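# Even out a towel draped over a stand's bar

## Task

Adjust the towel hanging across the towel stand's bar until both of its ends sit at the same height and drop to the same depth below the bar.

## Robot and tools

Robot: two arms, left_arm and right_arm. Each ends in a five-hinge-group hand: right_arm has a right hand, left_arm a mirrored left hand. Base positions in the scene frame: left_arm (+0.055, +0.329, +0.029) m, turned slightly by quat_wxyz (+1.000, 0, 0, -0.014); right_arm (-0.064, -0.355, +0.029) m, quat_wxyz (+1.000, 0, 0, +0.005). A camera stand is fixed behind the arms.

Frames. Scene frame: origin at table-top height midway between the nominal bases, +z up, +x out over the table, +y toward left_arm. Reported hand poses, velocities and Hand targets are in each arm's own base frame. Fixed cameras and the table use the scene frame. Motion offsets are along the current Hand target's own axes. Hand point axes (right hand): +z runs along straight fingers toward the tips, +x across the palm away from the thumb, +y outward from the palm face (palm surface at y = -0.062). On the left hand +x points toward the thumb instead. Straight fingertips reach about 0.156 m past the hand point in +z. A rigid mast sits at the wrist on the palm side (x +0.05 to +0.10, z -0.16 to -0.11, up to y = +0.06; x sign flips on the left hand) and can strike things.

Row layout (48 numbers, all in [-1, 1], always both arms): left_arm dx, dy, dz, rx, ry, rz; left hand 16 hinge goals; left_gripper current_limit, speed; then the same 24 for right_arm/right_gripper. Hinge order for each hand: index_mcp, index_abd, index_pip, index_dip, middle_mcp, middle_abd, middle_pip, middle_dip, ring_mcp, ring_abd, ring_pip, ring_dip, thumb_cmc, thumb_axl, thumb_mcp, thumb_ipl. The pose numbers are offsets, not poses: 1.0 equals 0.6 m or 180 degrees, rx/ry/rz form a single rotation vector, measured from the Hand target at the start of the action. Six zeros re-request the current Hand target. Hinge numbers are absolute goals scaled between each hinge's stops; 0 is a real goal, so to keep a hand unchanged resend its hand_goal, hand_current_limit and hand_speed. Toward -1 the finger hinges curl toward the palm; straight values are about +0.75 (_mcp), +0.00 (_abd), +0.58 (_pip), +0.70 (_dip); thumb straight near thumb_cmc +0.71, thumb_axl +0.68, thumb_mcp +0.23, thumb_ipl +0.17. current_limit maps -1..+1 to 0..550 mA (floor 11 mA); very low values may not lift a finger. speed sets hinge rate to (speed+1)/2 of 8.5 rad/s. Initial values: current_limit +0.4, speed -0.6; settings persist.

Tools.
execute_actions(actions, cameras): actions is a list of actions; each action is up to 15 rows at 1/30 s per step, and a short action repeats its final row to fill 15 steps. Every row in an action counts from that action's starting Hand target, so a repeated offset in a new action moves further. Images return only when actions is empty or cameras names some.
move(target, speed, blend, blocking, cameras): target is one 48-number row or a list of up to 15 rows; every row's offsets count from the same starting Hand targets, not from the previous row. Paths are straight, end together, last 0.5 to 10 s. speed is path top speed in m/s (0.002 to 1, default 0.25; rotation up to twice that in rad/s), one value or one per target. blend in metres rounds corners (0 = stop at each). blocking=false returns after about 0.5 s while the motion continues. No obstacle avoidance. Avoid paths passing near an arm's own base. The result adds a move: line with an ending word (done, off_target, moving, held, fault) and limits (paced = pose clipped, held = steps withheld). done means within 3 mm and 2 degrees; neither done nor off_target says anything about contact.
wait(seconds 0 to 10, cameras): holds last commands; a running move continues.
stop(cameras): brakes a running move.
zoom_image(camera, region): camera is cam_head_left, cam_head_right or cam_high; region [x0, y0, x1, y1] in pixels, at most 504 by 504, from the newest image.
clear_fault(arm): arm is left_arm or right_arm; only after a reported torque fault.
finished_scene(scene=1): ends the scene for good; the towel must stay level unaided.

Cameras: cam_head_left, cam_head_right, cam_high, each 896x504.

Controller behaviour: each step the commanded pose is clipped to within 70 mm and 16 degrees of the measured hand pose; Hand target in a result is that clipped command, and later offsets build on it. The hand often stops short; resend or add the remaining distance. To end a push, command the target back past the hand point.

Results: end_effector_position (m), end_effector_quat_wxyz, velocities; Joint positions and torques; per-hinge hand_goal, hand_measured, hand_current_ma, hand_state (moving, goal, blocked, overload); hand_current_limit, hand_speed. "within noise" means the arm is still.

Cautions: keep the towel on the stand or table; anything falling off or left off the table fails. No hard hits on fixed or heavy objects. Never let the arms or hands press against each other; closing a hand on the other hand's fingers counts. Contact torque at the joint limits (waist 52.8, shoulder 52.8, elbow 44, forearm roll 23.7, wrist pitch 14.2, wrist roll 15.6 N m) causes a torque fault and stop; clear it with clear_fault. A hinge drawing 495 mA or more for 5 s shuts down for 10 s. Motors warn at 65 °C (MOTOR HOT) and brake the arm at 80 °C; avoid long stretched-out holds or pushing at unreachable poses. After a HAND FAULT line, remaining motion calls in that reply are skipped. Objects may occasionally be nudged by outside pushes.

Each tool is called after "Request:" in YAML: its name, and indented under it one key for each argument.

## Session

Request:
execute_actions:
  actions: []

Scene clock: 0.00 s.
left_arm: end_effector_position=(+0.4738, +0.0858, +0.1852) hand_goal=(+0.754, +0.000, +0.576, +0.696, +0.754, +0.000, +0.576, +0.696, +0.754, +0.000, +0.576, +0.696, +0.714, +0.678, +0.226, +0.168) hand_measured=(+0.754, +0.000, +0.576, +0.696, +0.754, +0.000, +0.576, +0.696, +0.754, +0.000, +0.576, +0.696, +0.714, +0.678, +0.226, +0.168) hand_current_ma=(+0, +0, +0, +0, +0, +0, +0, +0, +0, +0, +0, +0, +0, +0, +0, +0) hand_state=(goal, goal, goal, goal, goal, goal, goal, goal, goal, goal, goal, goal, goal, goal, goal, goal) hand_current_limit=0.40 hand_speed=-0.60 end_effector_quat_wxyz=(+0.070, +0.978, +0.197, -0.007) | right_arm: end_effector_position=(+0.2916, +0.1924, +0.1322) hand_goal=(+0.754, +0.000, +0.576, +0.696, +0.754, +0.000, +0.576, +0.696, +0.754, +0.000, +0.576, +0.696, +0.714, +0.678, +0.226, +0.168) hand_measured=(+0.754, +0.000, +0.576, +0.696, +0.754, +0.000, +0.576, +0.696, +0.754, +0.000, +0.576, +0.696, +0.714, +0.678, +0.226, +0.168) hand_current_ma=(+0, +0, +0, +0, +0, +0, +0, +0, +0, +0, +0, +0, +0, +0, +0, +0) hand_state=(goal, goal, goal, goal, goal, goal, goal, goal, goal, goal, goal, goal, goal, goal, goal, goal) hand_current_limit=0.40 hand_speed=-0.60 end_effector_quat_wxyz=(-0.147, -0.548, +0.818, +0.091)
Joint positions: left_arm=[0.418 -0.394 -0.802 -0.297 -0.47 -2.851] | right_arm=[0.316 -0.562 -0.802 0.172 -0.582 -1.023]
Joint velocities: within noise
Joint torques (N m): no reading
Motor temperatures (°C): left_arm=[36 37 29 29 27 35] | right_arm=[32 28 33 25 39 33]
Hand target: left_arm +0.4738, +0.0858, +0.1852; +0.070, +0.978, +0.197, -0.007 | right_arm +0.2916, +0.1924, +0.1322; -0.147, -0.548, +0.818, +0.091

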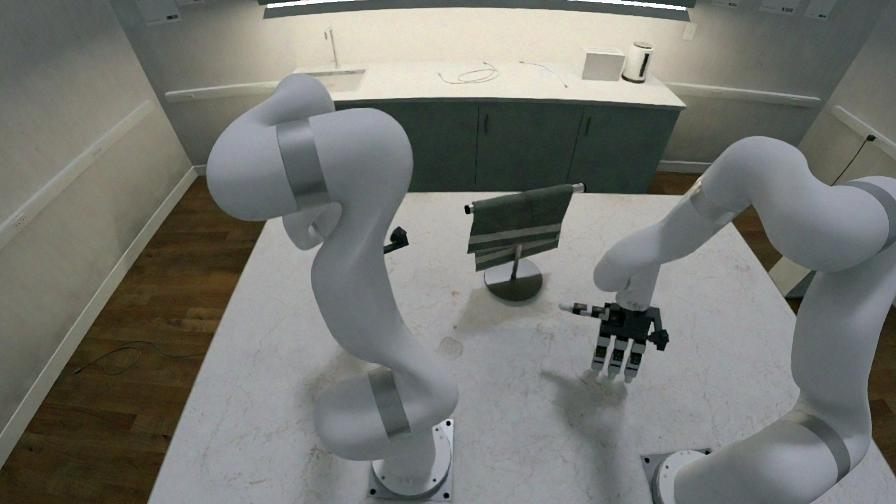

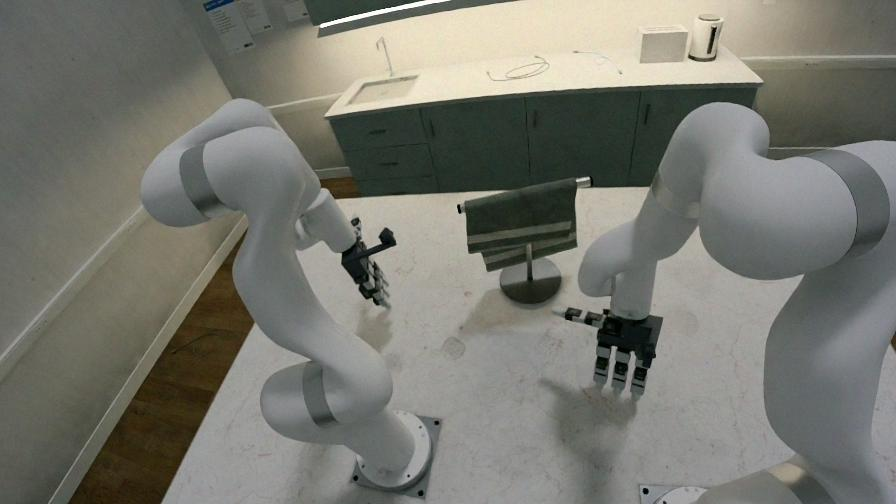

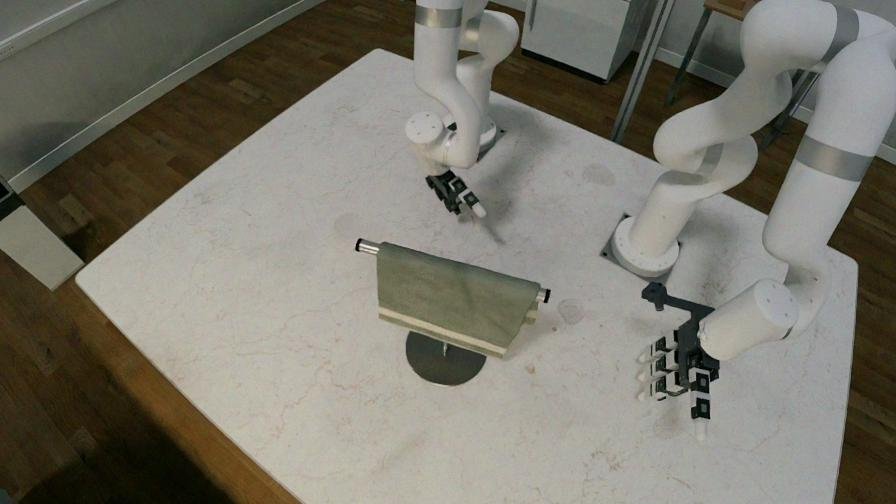

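Request:
zoom_image:
  camera: "cam_head_left"
  region: [430, 160, 630, 320]

Request:
zoom_image:
  camera: "cam_head_right"
  region: [430, 160, 630, 320]

Request:
zoom_image:
  camera: "cam_high"
  region: [340, 210, 580, 400]

Scaled by 2.520.

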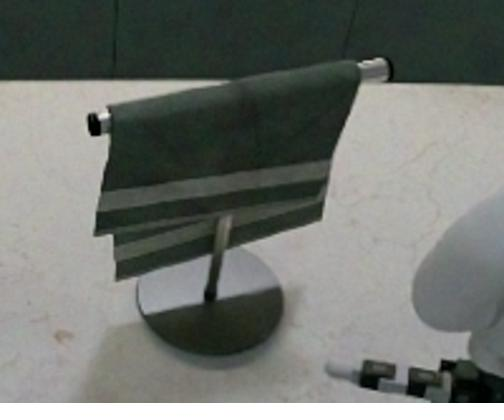

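Scaled by 2.520.

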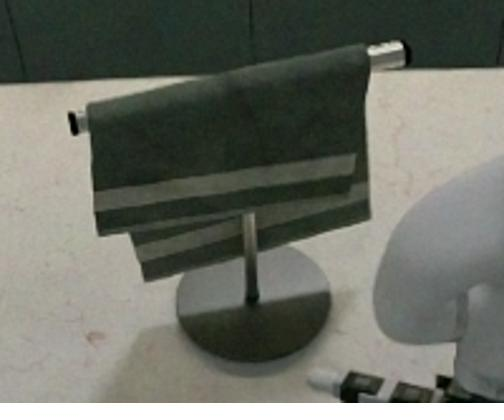

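Scaled by 2.100.

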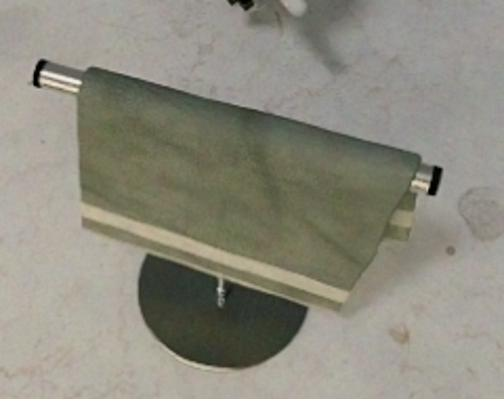

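Request:
zoom_image:
  camera: "cam_head_left"
  region: [460, 175, 530, 275]

Request:
zoom_image:
  camera: "cam_head_left"
  region: [520, 175, 590, 275]

Request:
zoom_image:
  camera: "cam_head_right"
  region: [450, 175, 520, 275]

Request:
zoom_image:
  camera: "cam_head_right"
  region: [530, 170, 600, 270]

Request:
zoom_image:
  camera: "cam_high"
  region: [350, 230, 450, 350]

Request:
zoom_image:
  camera: "cam_high"
  region: [460, 260, 560, 380]

Scaled by 5.040.

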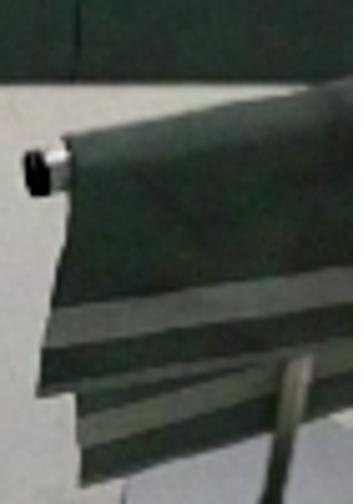

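Scaled by 5.040.

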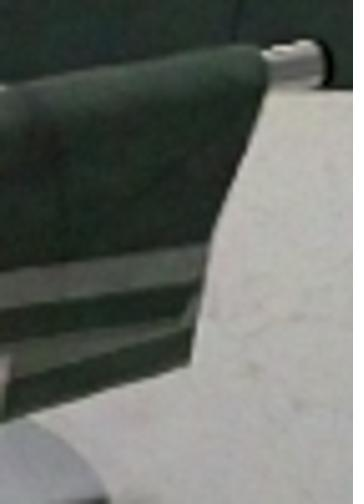

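Scaled by 5.040.

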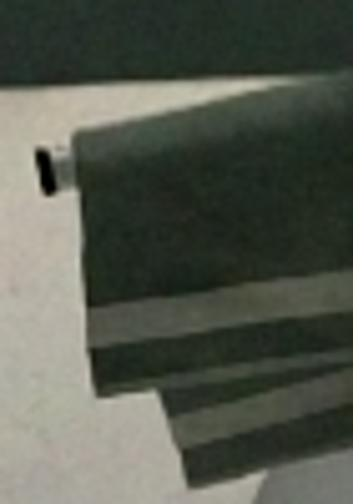

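Scaled by 5.040.

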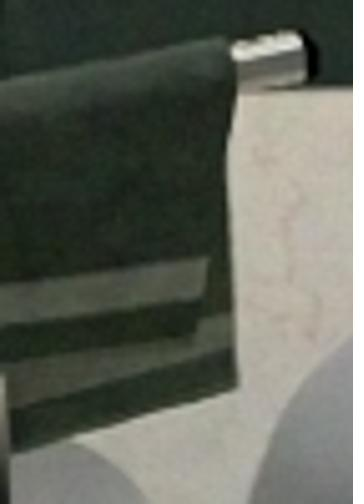

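Scaled by 4.200.

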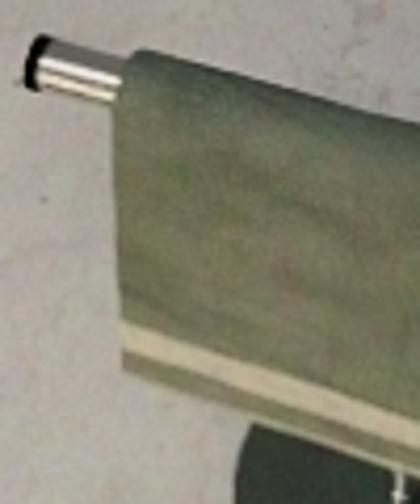

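Scaled by 4.200.

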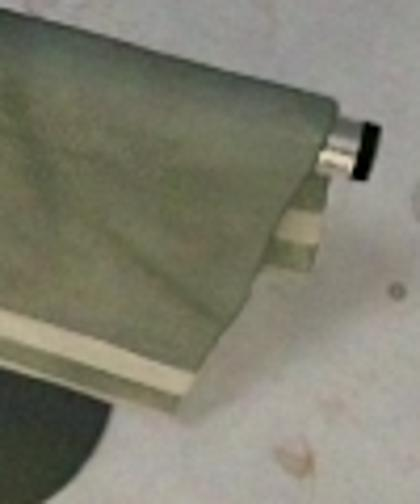

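Request:
move:
  target: [-0.0034,0.1192,0.0570,0.0260,0.5114,0.0421,-0.2055,0,0.2847,0.4058,0.754,0,0.576,0.696,0.754,0,0.576,0.696,-0.514,0.678,0.226,0.168,0.4,-0.6,0.1083,-0.3683,-0.2627,0.2783,-0.5480,0.1569,-0.2055,0,0.2847,0.4058,0.754,0,0.576,0.696,0.754,0,0.576,0.696,-0.514,0.678,0.226,0.168,0.4,-0.6]
  speed: 0.3
  cameras: ["all"]

Scene clock: 243.23 s.
left_arm: end_effector_position=(+0.4999, +0.0149, +0.1610) hand_goal=(-0.206, +0.000, +0.284, +0.406, +0.754, +0.000, +0.576, +0.696, +0.754, +0.000, +0.576, +0.696, -0.514, +0.678, +0.226, +0.168) hand_measured=(-0.204, -0.002, +0.286, +0.408, +0.754, -0.002, +0.576, +0.696, +0.754, -0.002, +0.576, +0.696, -0.522, +0.678, +0.224, +0.168) hand_current_ma=(+0, +0, +0, +0, +0, +0, +0, +0, +0, +0, +0, +0, -3, +0, +0, +0) hand_state=(goal, goal, goal, goal, goal, goal, goal, goal, goal, goal, goal, goal, goal, goal, goal, goal) hand_current_limit=0.40 hand_speed=-0.60 end_effector_quat_wxyz=(-0.129, +0.696, +0.128, +0.695) | right_arm: end_effector_position=(+0.5144, +0.0497, +0.2211) hand_goal=(-0.206, +0.000, +0.284, +0.406, +0.754, +0.000, +0.576, +0.696, +0.754, +0.000, +0.576, +0.696, -0.514, +0.678, +0.226, +0.168) hand_measured=(-0.202, -0.002, +0.288, +0.408, +0.754, -0.002, +0.576, +0.696, +0.754, -0.002, +0.576, +0.696, -0.520, +0.678, +0.224, +0.168) hand_current_ma=(+12, -4, +11, +9, -2, -4, +2, +0, -2, -4, +2, +0, -23, -3, -11, -1) hand_state=(goal, goal, goal, goal, goal, goal, goal, goal, goal, goal, goal, goal, goal, goal, goal, goal) hand_current_limit=0.40 hand_speed=-0.60 end_effector_quat_wxyz=(+0.697, -0.116, +0.699, +0.115)
Joint positions: left_arm=[0.06 -0.963 -0.501 -0.337 2.01 -3.289] | right_arm=[-0.296 -0.769 -0.603 2.511 -1.703 -3.241]
Joint torques (N m): left_arm=[-5.91 21.39 -9.86 -3.75 3.83 -1.32] | right_arm=[14.68 22.56 -21.39 2.24 -3.08 2.14]
Hand target: left_arm +0.4999, +0.0149, +0.1609; -0.129, +0.696, +0.128, +0.695 | right_arm +0.5144, +0.0497, +0.2211; +0.697, -0.116, +0.699, +0.115
Off the commanded pose: left_arm 0.000 m, 0 deg | right_arm 0.000 m, 0 deg.
move: done

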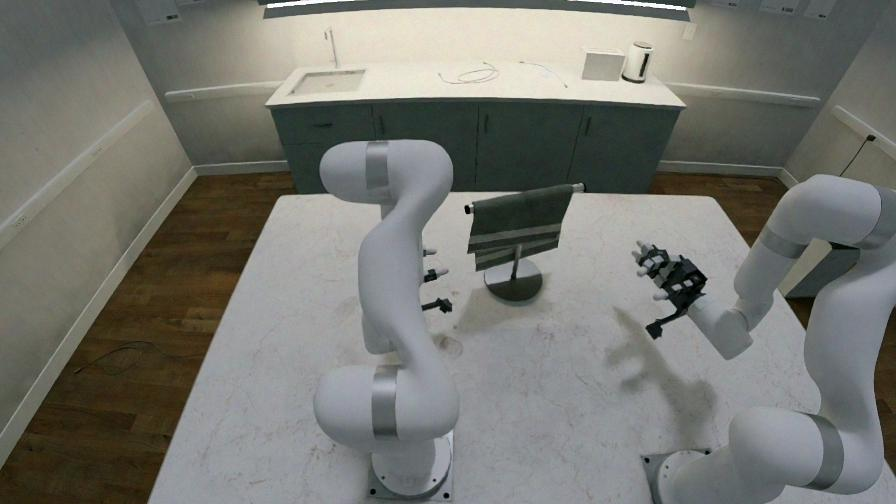

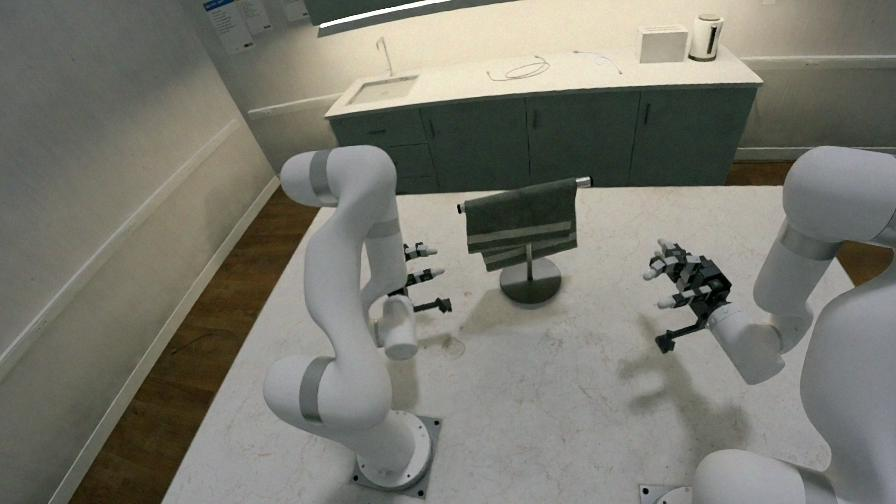

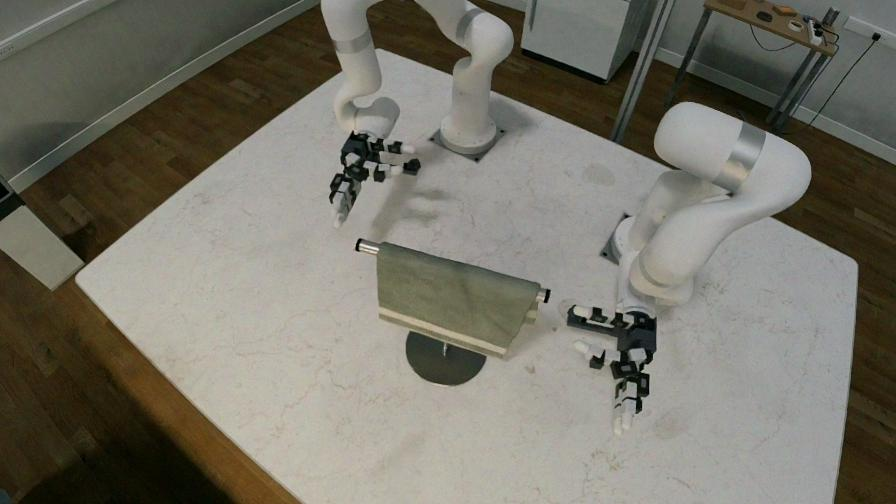

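Request:
zoom_image:
  camera: "cam_head_right"
  region: [370, 190, 530, 330]

Request:
zoom_image:
  camera: "cam_high"
  region: [520, 280, 700, 440]

Scaled by 3.150.

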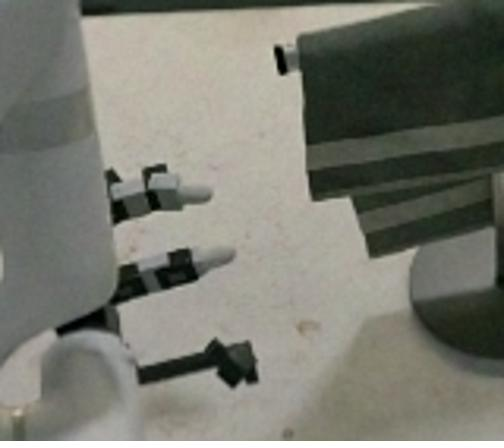

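Scaled by 2.800.

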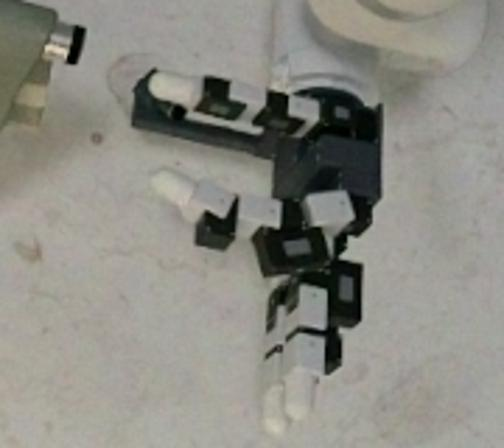

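Request:
zoom_image:
  camera: "cam_head_left"
  region: [600, 220, 740, 350]

Request:
zoom_image:
  camera: "cam_head_right"
  region: [620, 220, 760, 360]

Request:
zoom_image:
  camera: "cam_high"
  region: [310, 110, 450, 240]

Scaled by 3.600.

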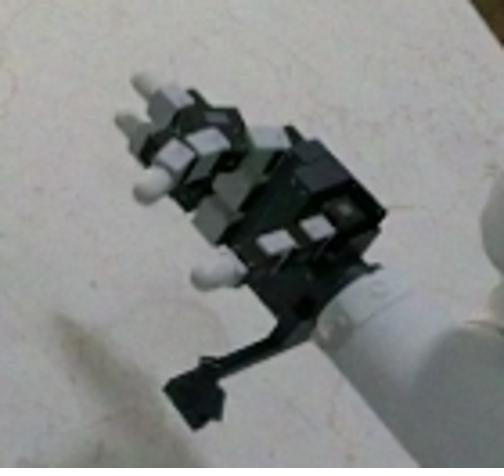

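Scaled by 3.600.

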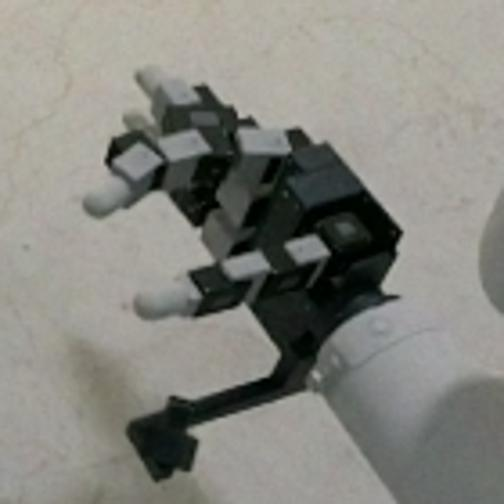

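Scaled by 3.600.

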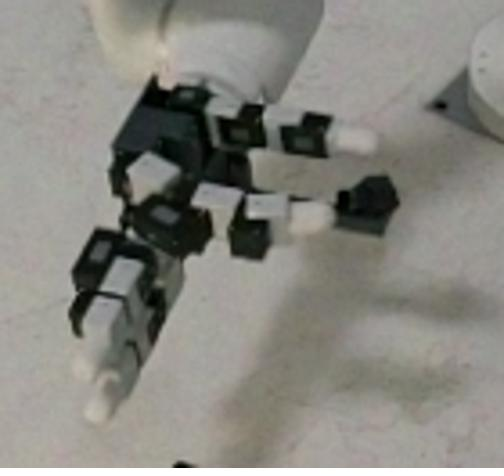

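Request:
zoom_image:
  camera: "cam_head_left"
  region: [540, 210, 570, 250]

Request:
zoom_image:
  camera: "cam_head_right"
  region: [550, 210, 590, 255]

Request:
zoom_image:
  camera: "cam_high"
  region: [360, 240, 560, 370]

Scaled by 12.600.

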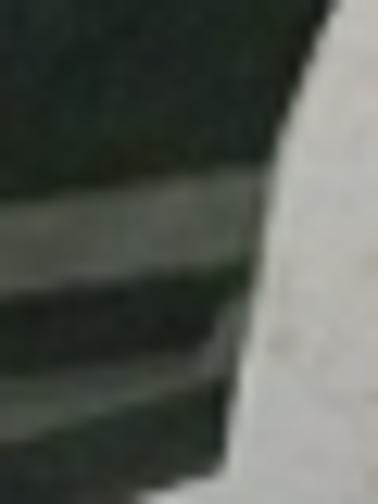

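Scaled by 11.200.

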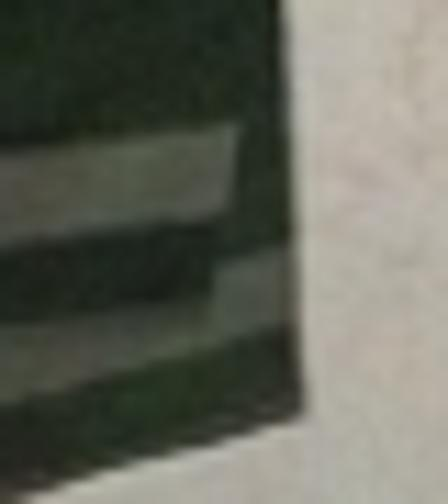

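Scaled by 2.520.

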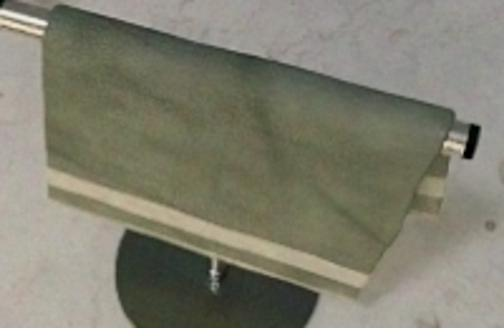

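Request:
move:
  target: [-0.0633,0.0685,-0.0280,0,0,0,-0.4795,0,0.5766,0.6957,0.754,0,0.576,0.696,0.754,0,0.576,0.696,-0.514,0.678,0.337,0.168,0.4,-0.6,0.1633,-0.0152,0.4652,0,0,0,-0.4795,0,0.5766,0.6957,0.754,0,0.576,0.696,0.754,0,0.576,0.696,-0.514,0.678,0.337,0.168,0.4,-0.6]
  speed: 0.2
  cameras: ["all"]

Request:
zoom_image:
  camera: "cam_head_right"
  region: [410, 170, 660, 310]

Request:
zoom_image:
  camera: "cam_head_left"
  region: [410, 170, 660, 310]

Request:
zoom_image:
  camera: "cam_high"
  region: [300, 200, 620, 380]

Scene clock: 398.83 s.
left_arm: end_effector_position=(+0.4988, -0.0294, +0.1229) hand_goal=(-0.480, +0.000, +0.576, +0.696, +0.754, +0.000, +0.576, +0.696, +0.754, +0.000, +0.576, +0.696, -0.514, +0.678, +0.338, +0.168) hand_measured=(-0.478, -0.002, +0.574, +0.694, +0.754, -0.002, +0.576, +0.696, +0.754, -0.002, +0.576, +0.696, -0.522, +0.678, +0.336, +0.168) hand_current_ma=(+0, +0, +0, +0, +0, +0, +0, +0, +0, +0, +0, +0, -3, +0, +0, +0) hand_state=(goal, goal, goal, goal, goal, goal, goal, goal, goal, goal, goal, goal, goal, goal, goal, goal) hand_current_limit=0.40 hand_speed=-0.60 end_effector_quat_wxyz=(-0.129, +0.696, +0.128, +0.695) | right_arm: end_effector_position=(+0.7813, +0.1307, +0.1224) hand_goal=(-0.480, +0.000, +0.576, +0.696, +0.754, +0.000, +0.576, +0.696, +0.754, +0.000, +0.576, +0.696, -0.514, +0.678, +0.338, +0.168) hand_measured=(-0.478, -0.002, +0.574, +0.694, +0.754, -0.002, +0.576, +0.696, +0.754, -0.002, +0.576, +0.696, -0.520, +0.678, +0.336, +0.168) hand_current_ma=(+9, -5, -9, -9, -2, -4, +2, +0, -2, -4, +2, +0, -23, -3, -9, -1) hand_state=(goal, goal, goal, goal, goal, goal, goal, goal, goal, goal, goal, goal, goal, goal, goal, goal) hand_current_limit=0.40 hand_speed=-0.60 end_effector_quat_wxyz=(+0.697, -0.116, +0.699, +0.115)
Joint positions: left_arm=[-0.108 -1.089 -0.57 -0.532 2.028 -3.395] | right_arm=[-0.034 -1.246 -1.445 2.773 -1.382 -3.072]
Joint torques (N m): left_arm=[-5.68 22.89 -9.2 -4.62 0.3 -1.36] | right_arm=[14.33 38.82 -31.33 1.52 0.31 2.14]
Hand target: left_arm +0.4988, -0.0294, +0.1229; -0.129, +0.696, +0.128, +0.695 | right_arm +0.7814, +0.1307, +0.1224; +0.697, -0.116, +0.699, +0.115
Off the commanded pose: left_arm 0.000 m, 0 deg | right_arm 0.000 m, 0 deg.
move: done

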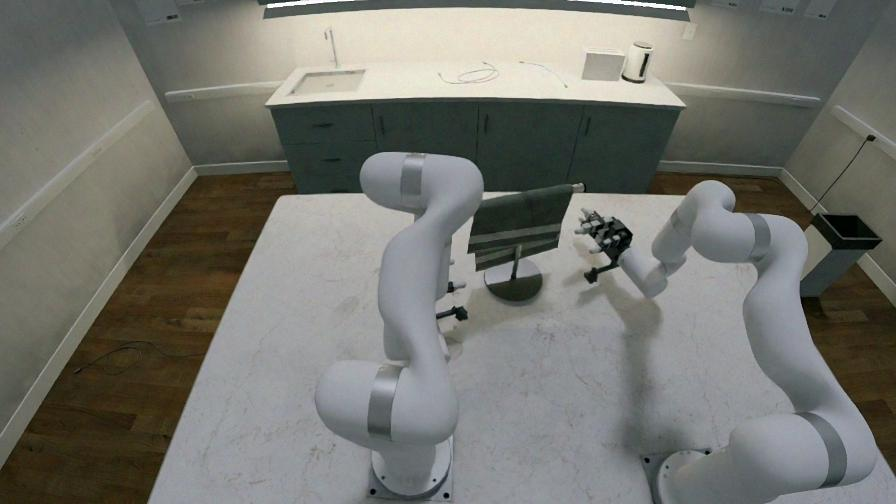

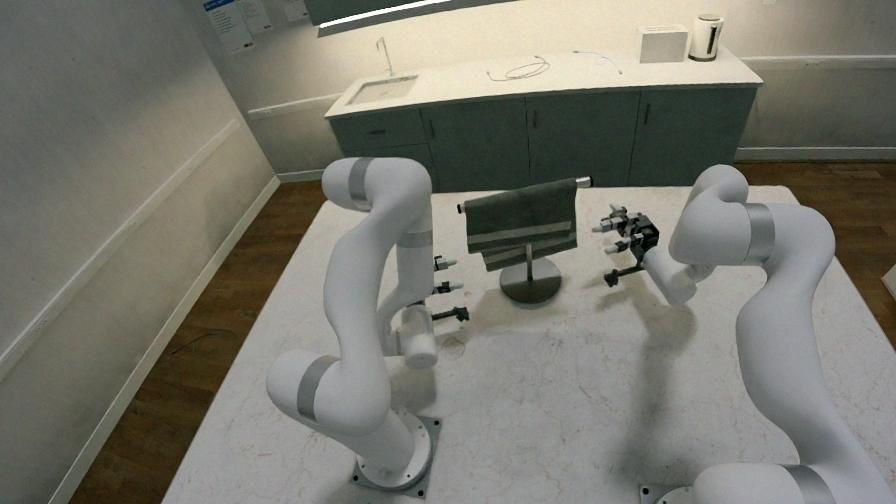

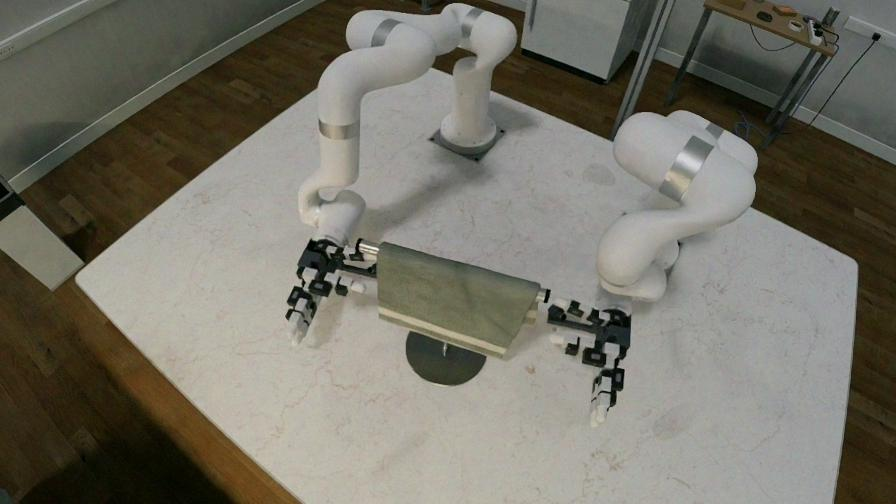

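Scaled by 2.016.

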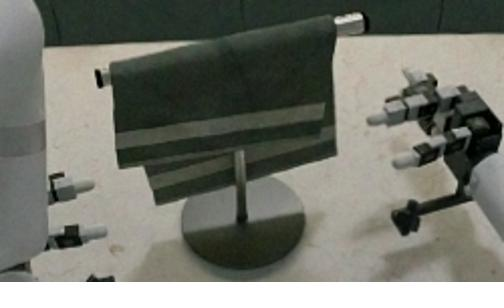

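Scaled by 2.016.

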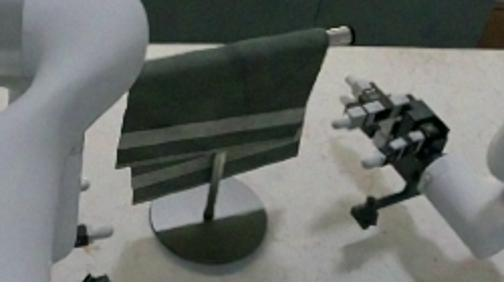

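Scaled by 1.575.

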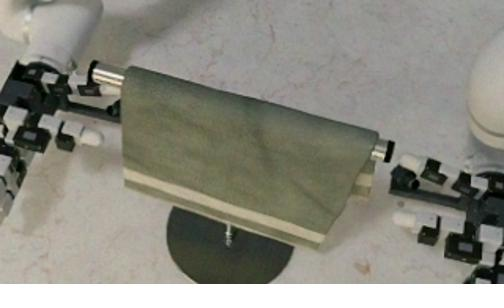

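Request:
move:
  target: [0.005,0.075,0.0363,0,0,0,-0.4795,0,0.5766,0.6957,0.754,0,0.576,0.696,0.754,0,0.576,0.696,-0.514,0.678,0.337,0.168,0.4,-0.6,0.0083,0.10,0.0168,0,0,0,-0.4795,0,0.5766,0.6957,0.754,0,0.576,0.696,0.754,0,0.576,0.696,-0.514,0.678,0.337,0.168,0.4,-0.6]
  speed: 0.15
  cameras: ["all"]

Request:
zoom_image:
  camera: "cam_head_right"
  region: [430, 170, 630, 300]

Request:
zoom_image:
  camera: "cam_head_left"
  region: [440, 170, 640, 300]

Request:
zoom_image:
  camera: "cam_high"
  region: [340, 220, 580, 380]

Scene clock: 461.97 s.
left_arm: end_effector_position=(+0.5352, -0.0637, +0.1259) hand_goal=(-0.480, +0.000, +0.576, +0.696, +0.754, +0.000, +0.576, +0.696, +0.754, +0.000, +0.576, +0.696, -0.514, +0.678, +0.338, +0.168) hand_measured=(-0.478, -0.002, +0.574, +0.694, +0.754, -0.002, +0.576, +0.696, +0.754, -0.002, +0.576, +0.696, -0.522, +0.678, +0.336, +0.168) hand_current_ma=(+0, +0, +0, +0, +0, +0, +0, +0, +0, +0, +0, +0, -3, +0, +0, +0) hand_state=(goal, goal, goal, goal, goal, goal, goal, goal, goal, goal, goal, goal, goal, goal, goal, goal) hand_current_limit=0.40 hand_speed=-0.60 end_effector_quat_wxyz=(-0.129, +0.696, +0.128, +0.695) | right_arm: end_effector_position=(+0.7715, +0.1907, +0.1172) hand_goal=(-0.480, +0.000, +0.576, +0.696, +0.754, +0.000, +0.576, +0.696, +0.754, +0.000, +0.576, +0.696, -0.514, +0.678, +0.338, +0.168) hand_measured=(-0.478, -0.002, +0.574, +0.694, +0.754, -0.002, +0.576, +0.696, +0.754, -0.002, +0.576, +0.696, -0.520, +0.678, +0.336, +0.168) hand_current_ma=(+9, -5, -9, -9, -2, -4, +2, +0, -2, -4, +2, +0, -23, -3, -9, -1) hand_state=(goal, goal, goal, goal, goal, goal, goal, goal, goal, goal, goal, goal, goal, goal, goal, goal) hand_current_limit=0.40 hand_speed=-0.60 end_effector_quat_wxyz=(+0.697, -0.116, +0.699, +0.115)
Joint positions: left_arm=[-0.206 -1.063 -0.647 -0.612 1.917 -3.375] | right_arm=[0.066 -1.246 -1.422 2.876 -1.398 -3.097]
Joint torques (N m): left_arm=[-5.47 66.46 -10.97 -4.38 0.25 0.85] | right_arm=[13.47 38.4 -22.98 2.13 -3.05 -1.71]
Hand target: left_arm +0.5352, -0.0637, +0.1259; -0.129, +0.696, +0.128, +0.695 | right_arm +0.7716, +0.1907, +0.1173; +0.697, -0.116, +0.699, +0.115
Off the commanded pose: left_arm 0.000 m, 0 deg | right_arm 0.000 m, 0 deg.
move: done

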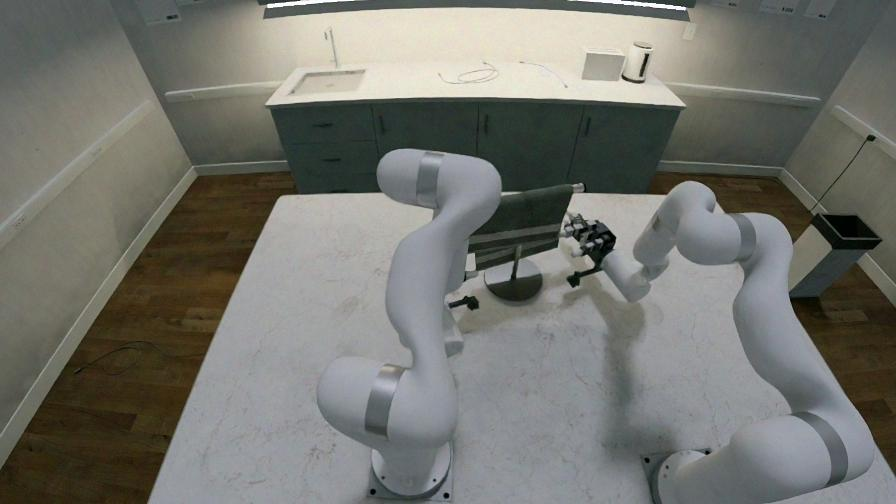

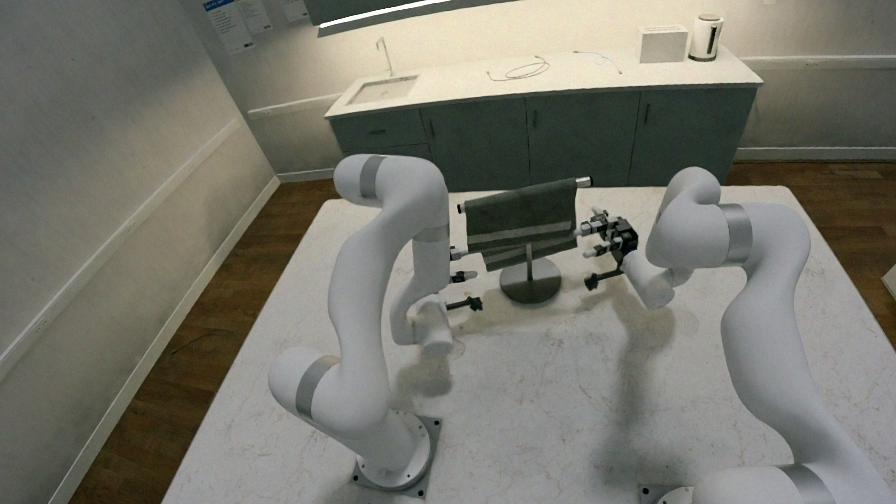

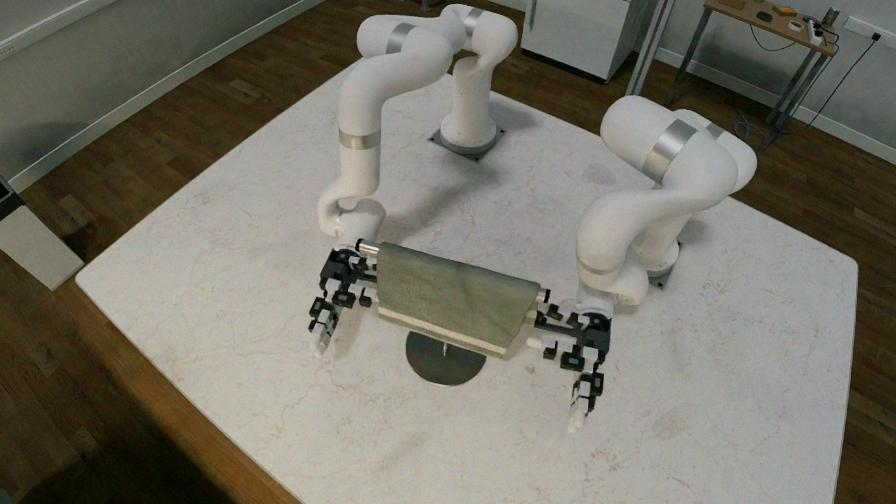

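Scaled by 2.520.

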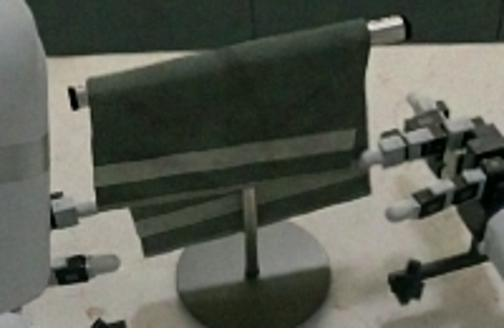

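Scaled by 2.520.

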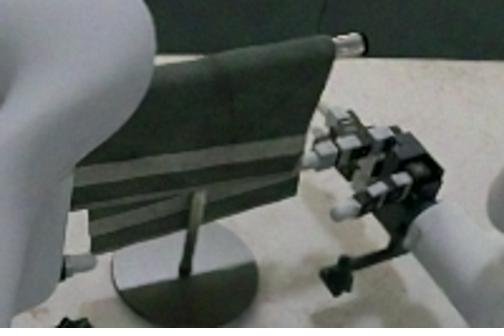

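Scaled by 2.100.

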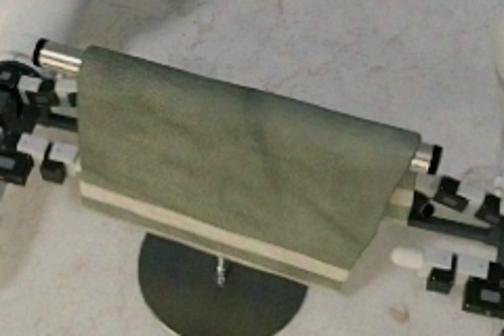

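Request:
move:
  target: [-0.008,0.0675,0,0,0,0,-0.4795,0,0.5766,0.6957,0.754,0,0.576,0.696,0.754,0,0.576,0.696,-0.514,0.678,0.337,0.168,0.4,-0.6,0.0,0.112,0.0,0,0,0,-0.4795,0,0.5766,0.6957,0.754,0,0.576,0.696,0.754,0,0.576,0.696,-0.514,0.678,0.337,0.168,0.4,-0.6]
  speed: 0.1
  cameras: ["all"]

Request:
zoom_image:
  camera: "cam_head_right"
  region: [430, 170, 630, 300]

Request:
zoom_image:
  camera: "cam_head_left"
  region: [440, 170, 640, 300]

Request:
zoom_image:
  camera: "cam_high"
  region: [340, 220, 580, 380]

Scene clock: 476.60 s.
left_arm: end_effector_position=(+0.5496, -0.1015, +0.1210) hand_goal=(-0.480, +0.000, +0.576, +0.696, +0.754, +0.000, +0.576, +0.696, +0.754, +0.000, +0.576, +0.696, -0.514, +0.678, +0.338, +0.168) hand_measured=(-0.478, -0.002, +0.574, +0.694, +0.754, -0.002, +0.576, +0.696, +0.754, -0.002, +0.576, +0.696, -0.522, +0.678, +0.336, +0.168) hand_current_ma=(+0, +0, +0, +0, +0, +0, +0, +0, +0, +0, +0, +0, -3, +0, +0, +0) hand_state=(goal, goal, goal, goal, goal, goal, goal, goal, goal, goal, goal, goal, goal, goal, goal, goal) hand_current_limit=0.40 hand_speed=-0.60 end_effector_quat_wxyz=(-0.129, +0.696, +0.128, +0.695) | right_arm: end_effector_position=(+0.7499, +0.2543, +0.1172) hand_goal=(-0.480, +0.000, +0.576, +0.696, +0.754, +0.000, +0.576, +0.696, +0.754, +0.000, +0.576, +0.696, -0.514, +0.678, +0.338, +0.168) hand_measured=(-0.478, -0.002, +0.574, +0.694, +0.754, -0.002, +0.576, +0.696, +0.754, -0.002, +0.576, +0.696, -0.520, +0.678, +0.336, +0.168) hand_current_ma=(+9, -5, -9, -9, -2, -4, +2, +0, -2, -4, +2, +0, -23, -3, -9, -1) hand_state=(goal, goal, goal, goal, goal, goal, goal, goal, goal, goal, goal, goal, goal, goal, goal, goal) hand_current_limit=0.40 hand_speed=-0.60 end_effector_quat_wxyz=(+0.697, -0.116, +0.699, +0.115)
Joint positions: left_arm=[-0.31 -1.074 -0.706 -0.708 1.855 -3.377] | right_arm=[0.179 -1.229 -1.376 2.991 -1.423 -3.121]
Joint torques (N m): left_arm=[-5.87 25.66 -12.28 -4.79 0.26 0.89] | right_arm=[16.01 58.02 -9.31 1.92 -3.06 -1.64]
Hand target: left_arm +0.5497, -0.1015, +0.1210; -0.129, +0.696, +0.128, +0.695 | right_arm +0.7499, +0.2544, +0.1172; +0.697, -0.116, +0.699, +0.115
Off the commanded pose: left_arm 0.000 m, 0 deg | right_arm 0.000 m, 0 deg.
move: done

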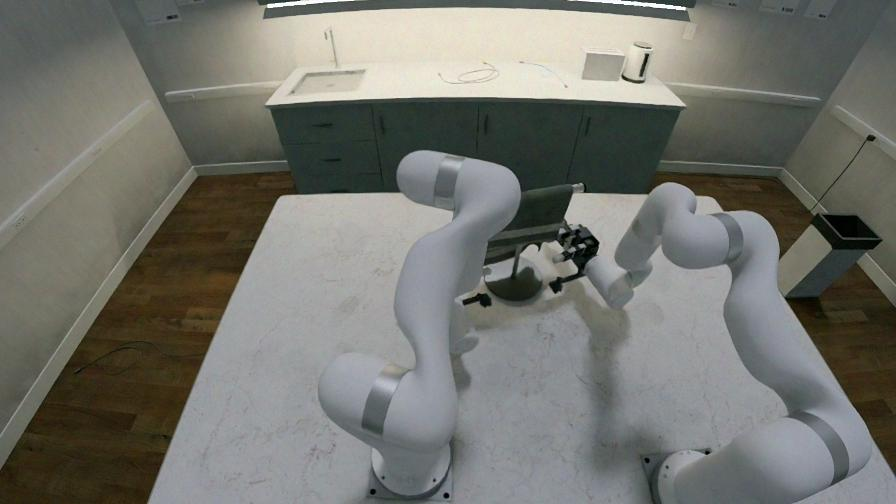

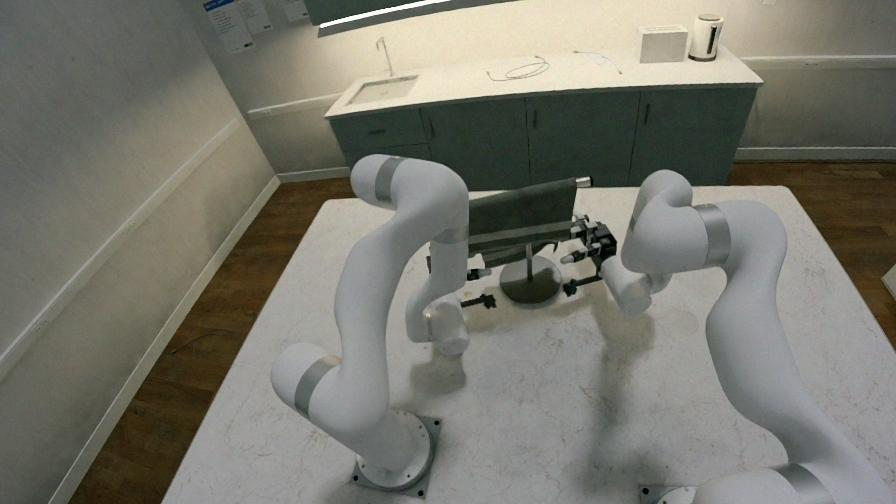

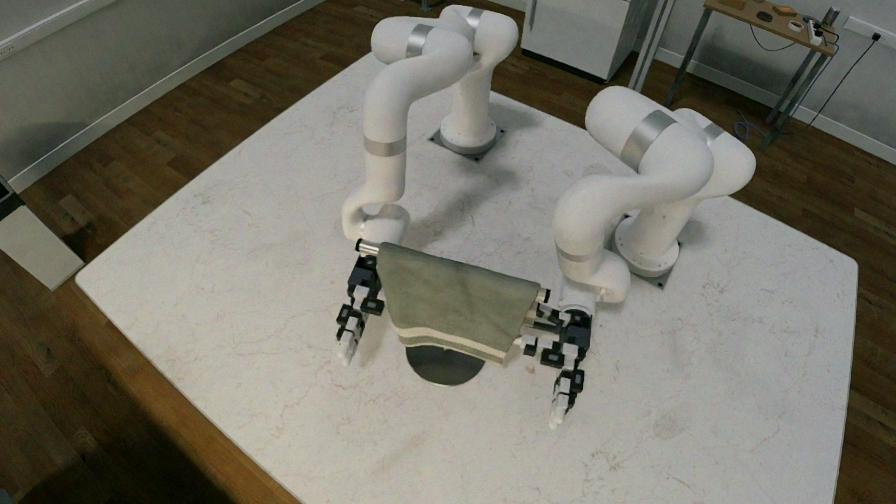

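Scaled by 2.520.

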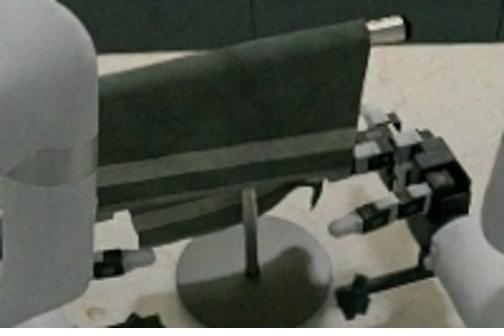

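Scaled by 2.520.

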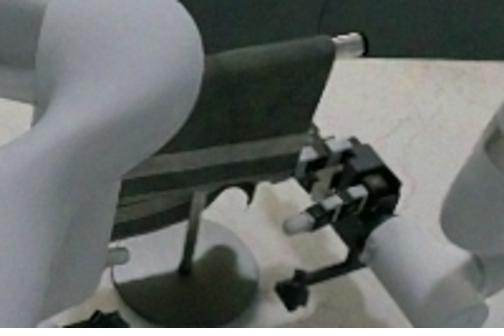

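Scaled by 2.100.

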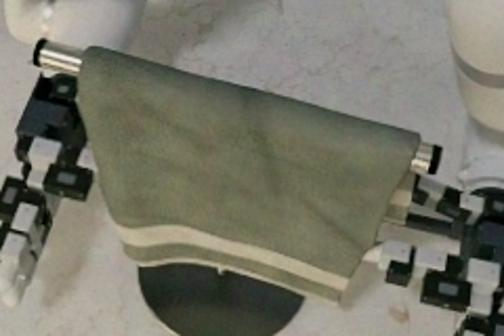

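Request:
zoom_image:
  camera: "cam_high"
  region: [490, 290, 580, 380]

Request:
zoom_image:
  camera: "cam_head_right"
  region: [530, 190, 630, 290]

Request:
zoom_image:
  camera: "cam_high"
  region: [340, 250, 430, 350]

Request:
zoom_image:
  camera: "cam_head_right"
  region: [420, 220, 500, 290]

Scaled by 5.600.

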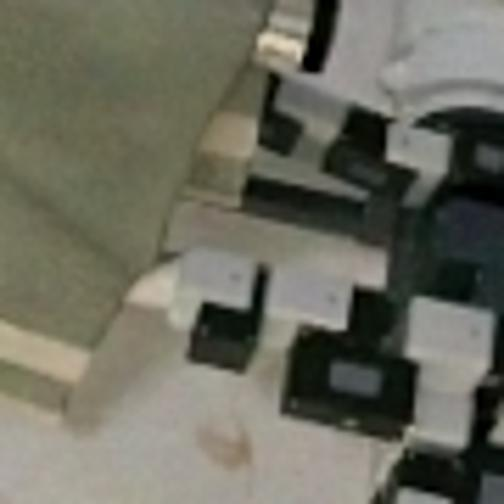

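Scaled by 5.040.

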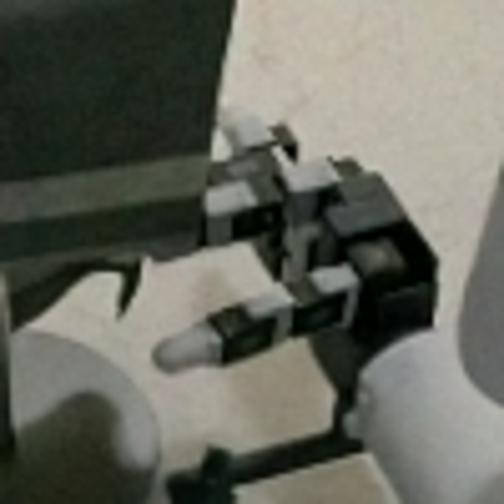

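Scaled by 5.040.

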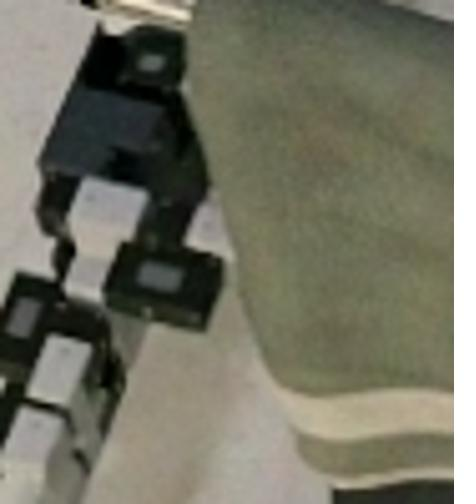

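Scaled by 6.300.

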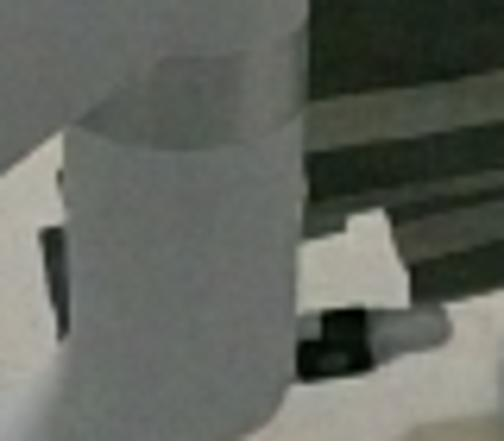

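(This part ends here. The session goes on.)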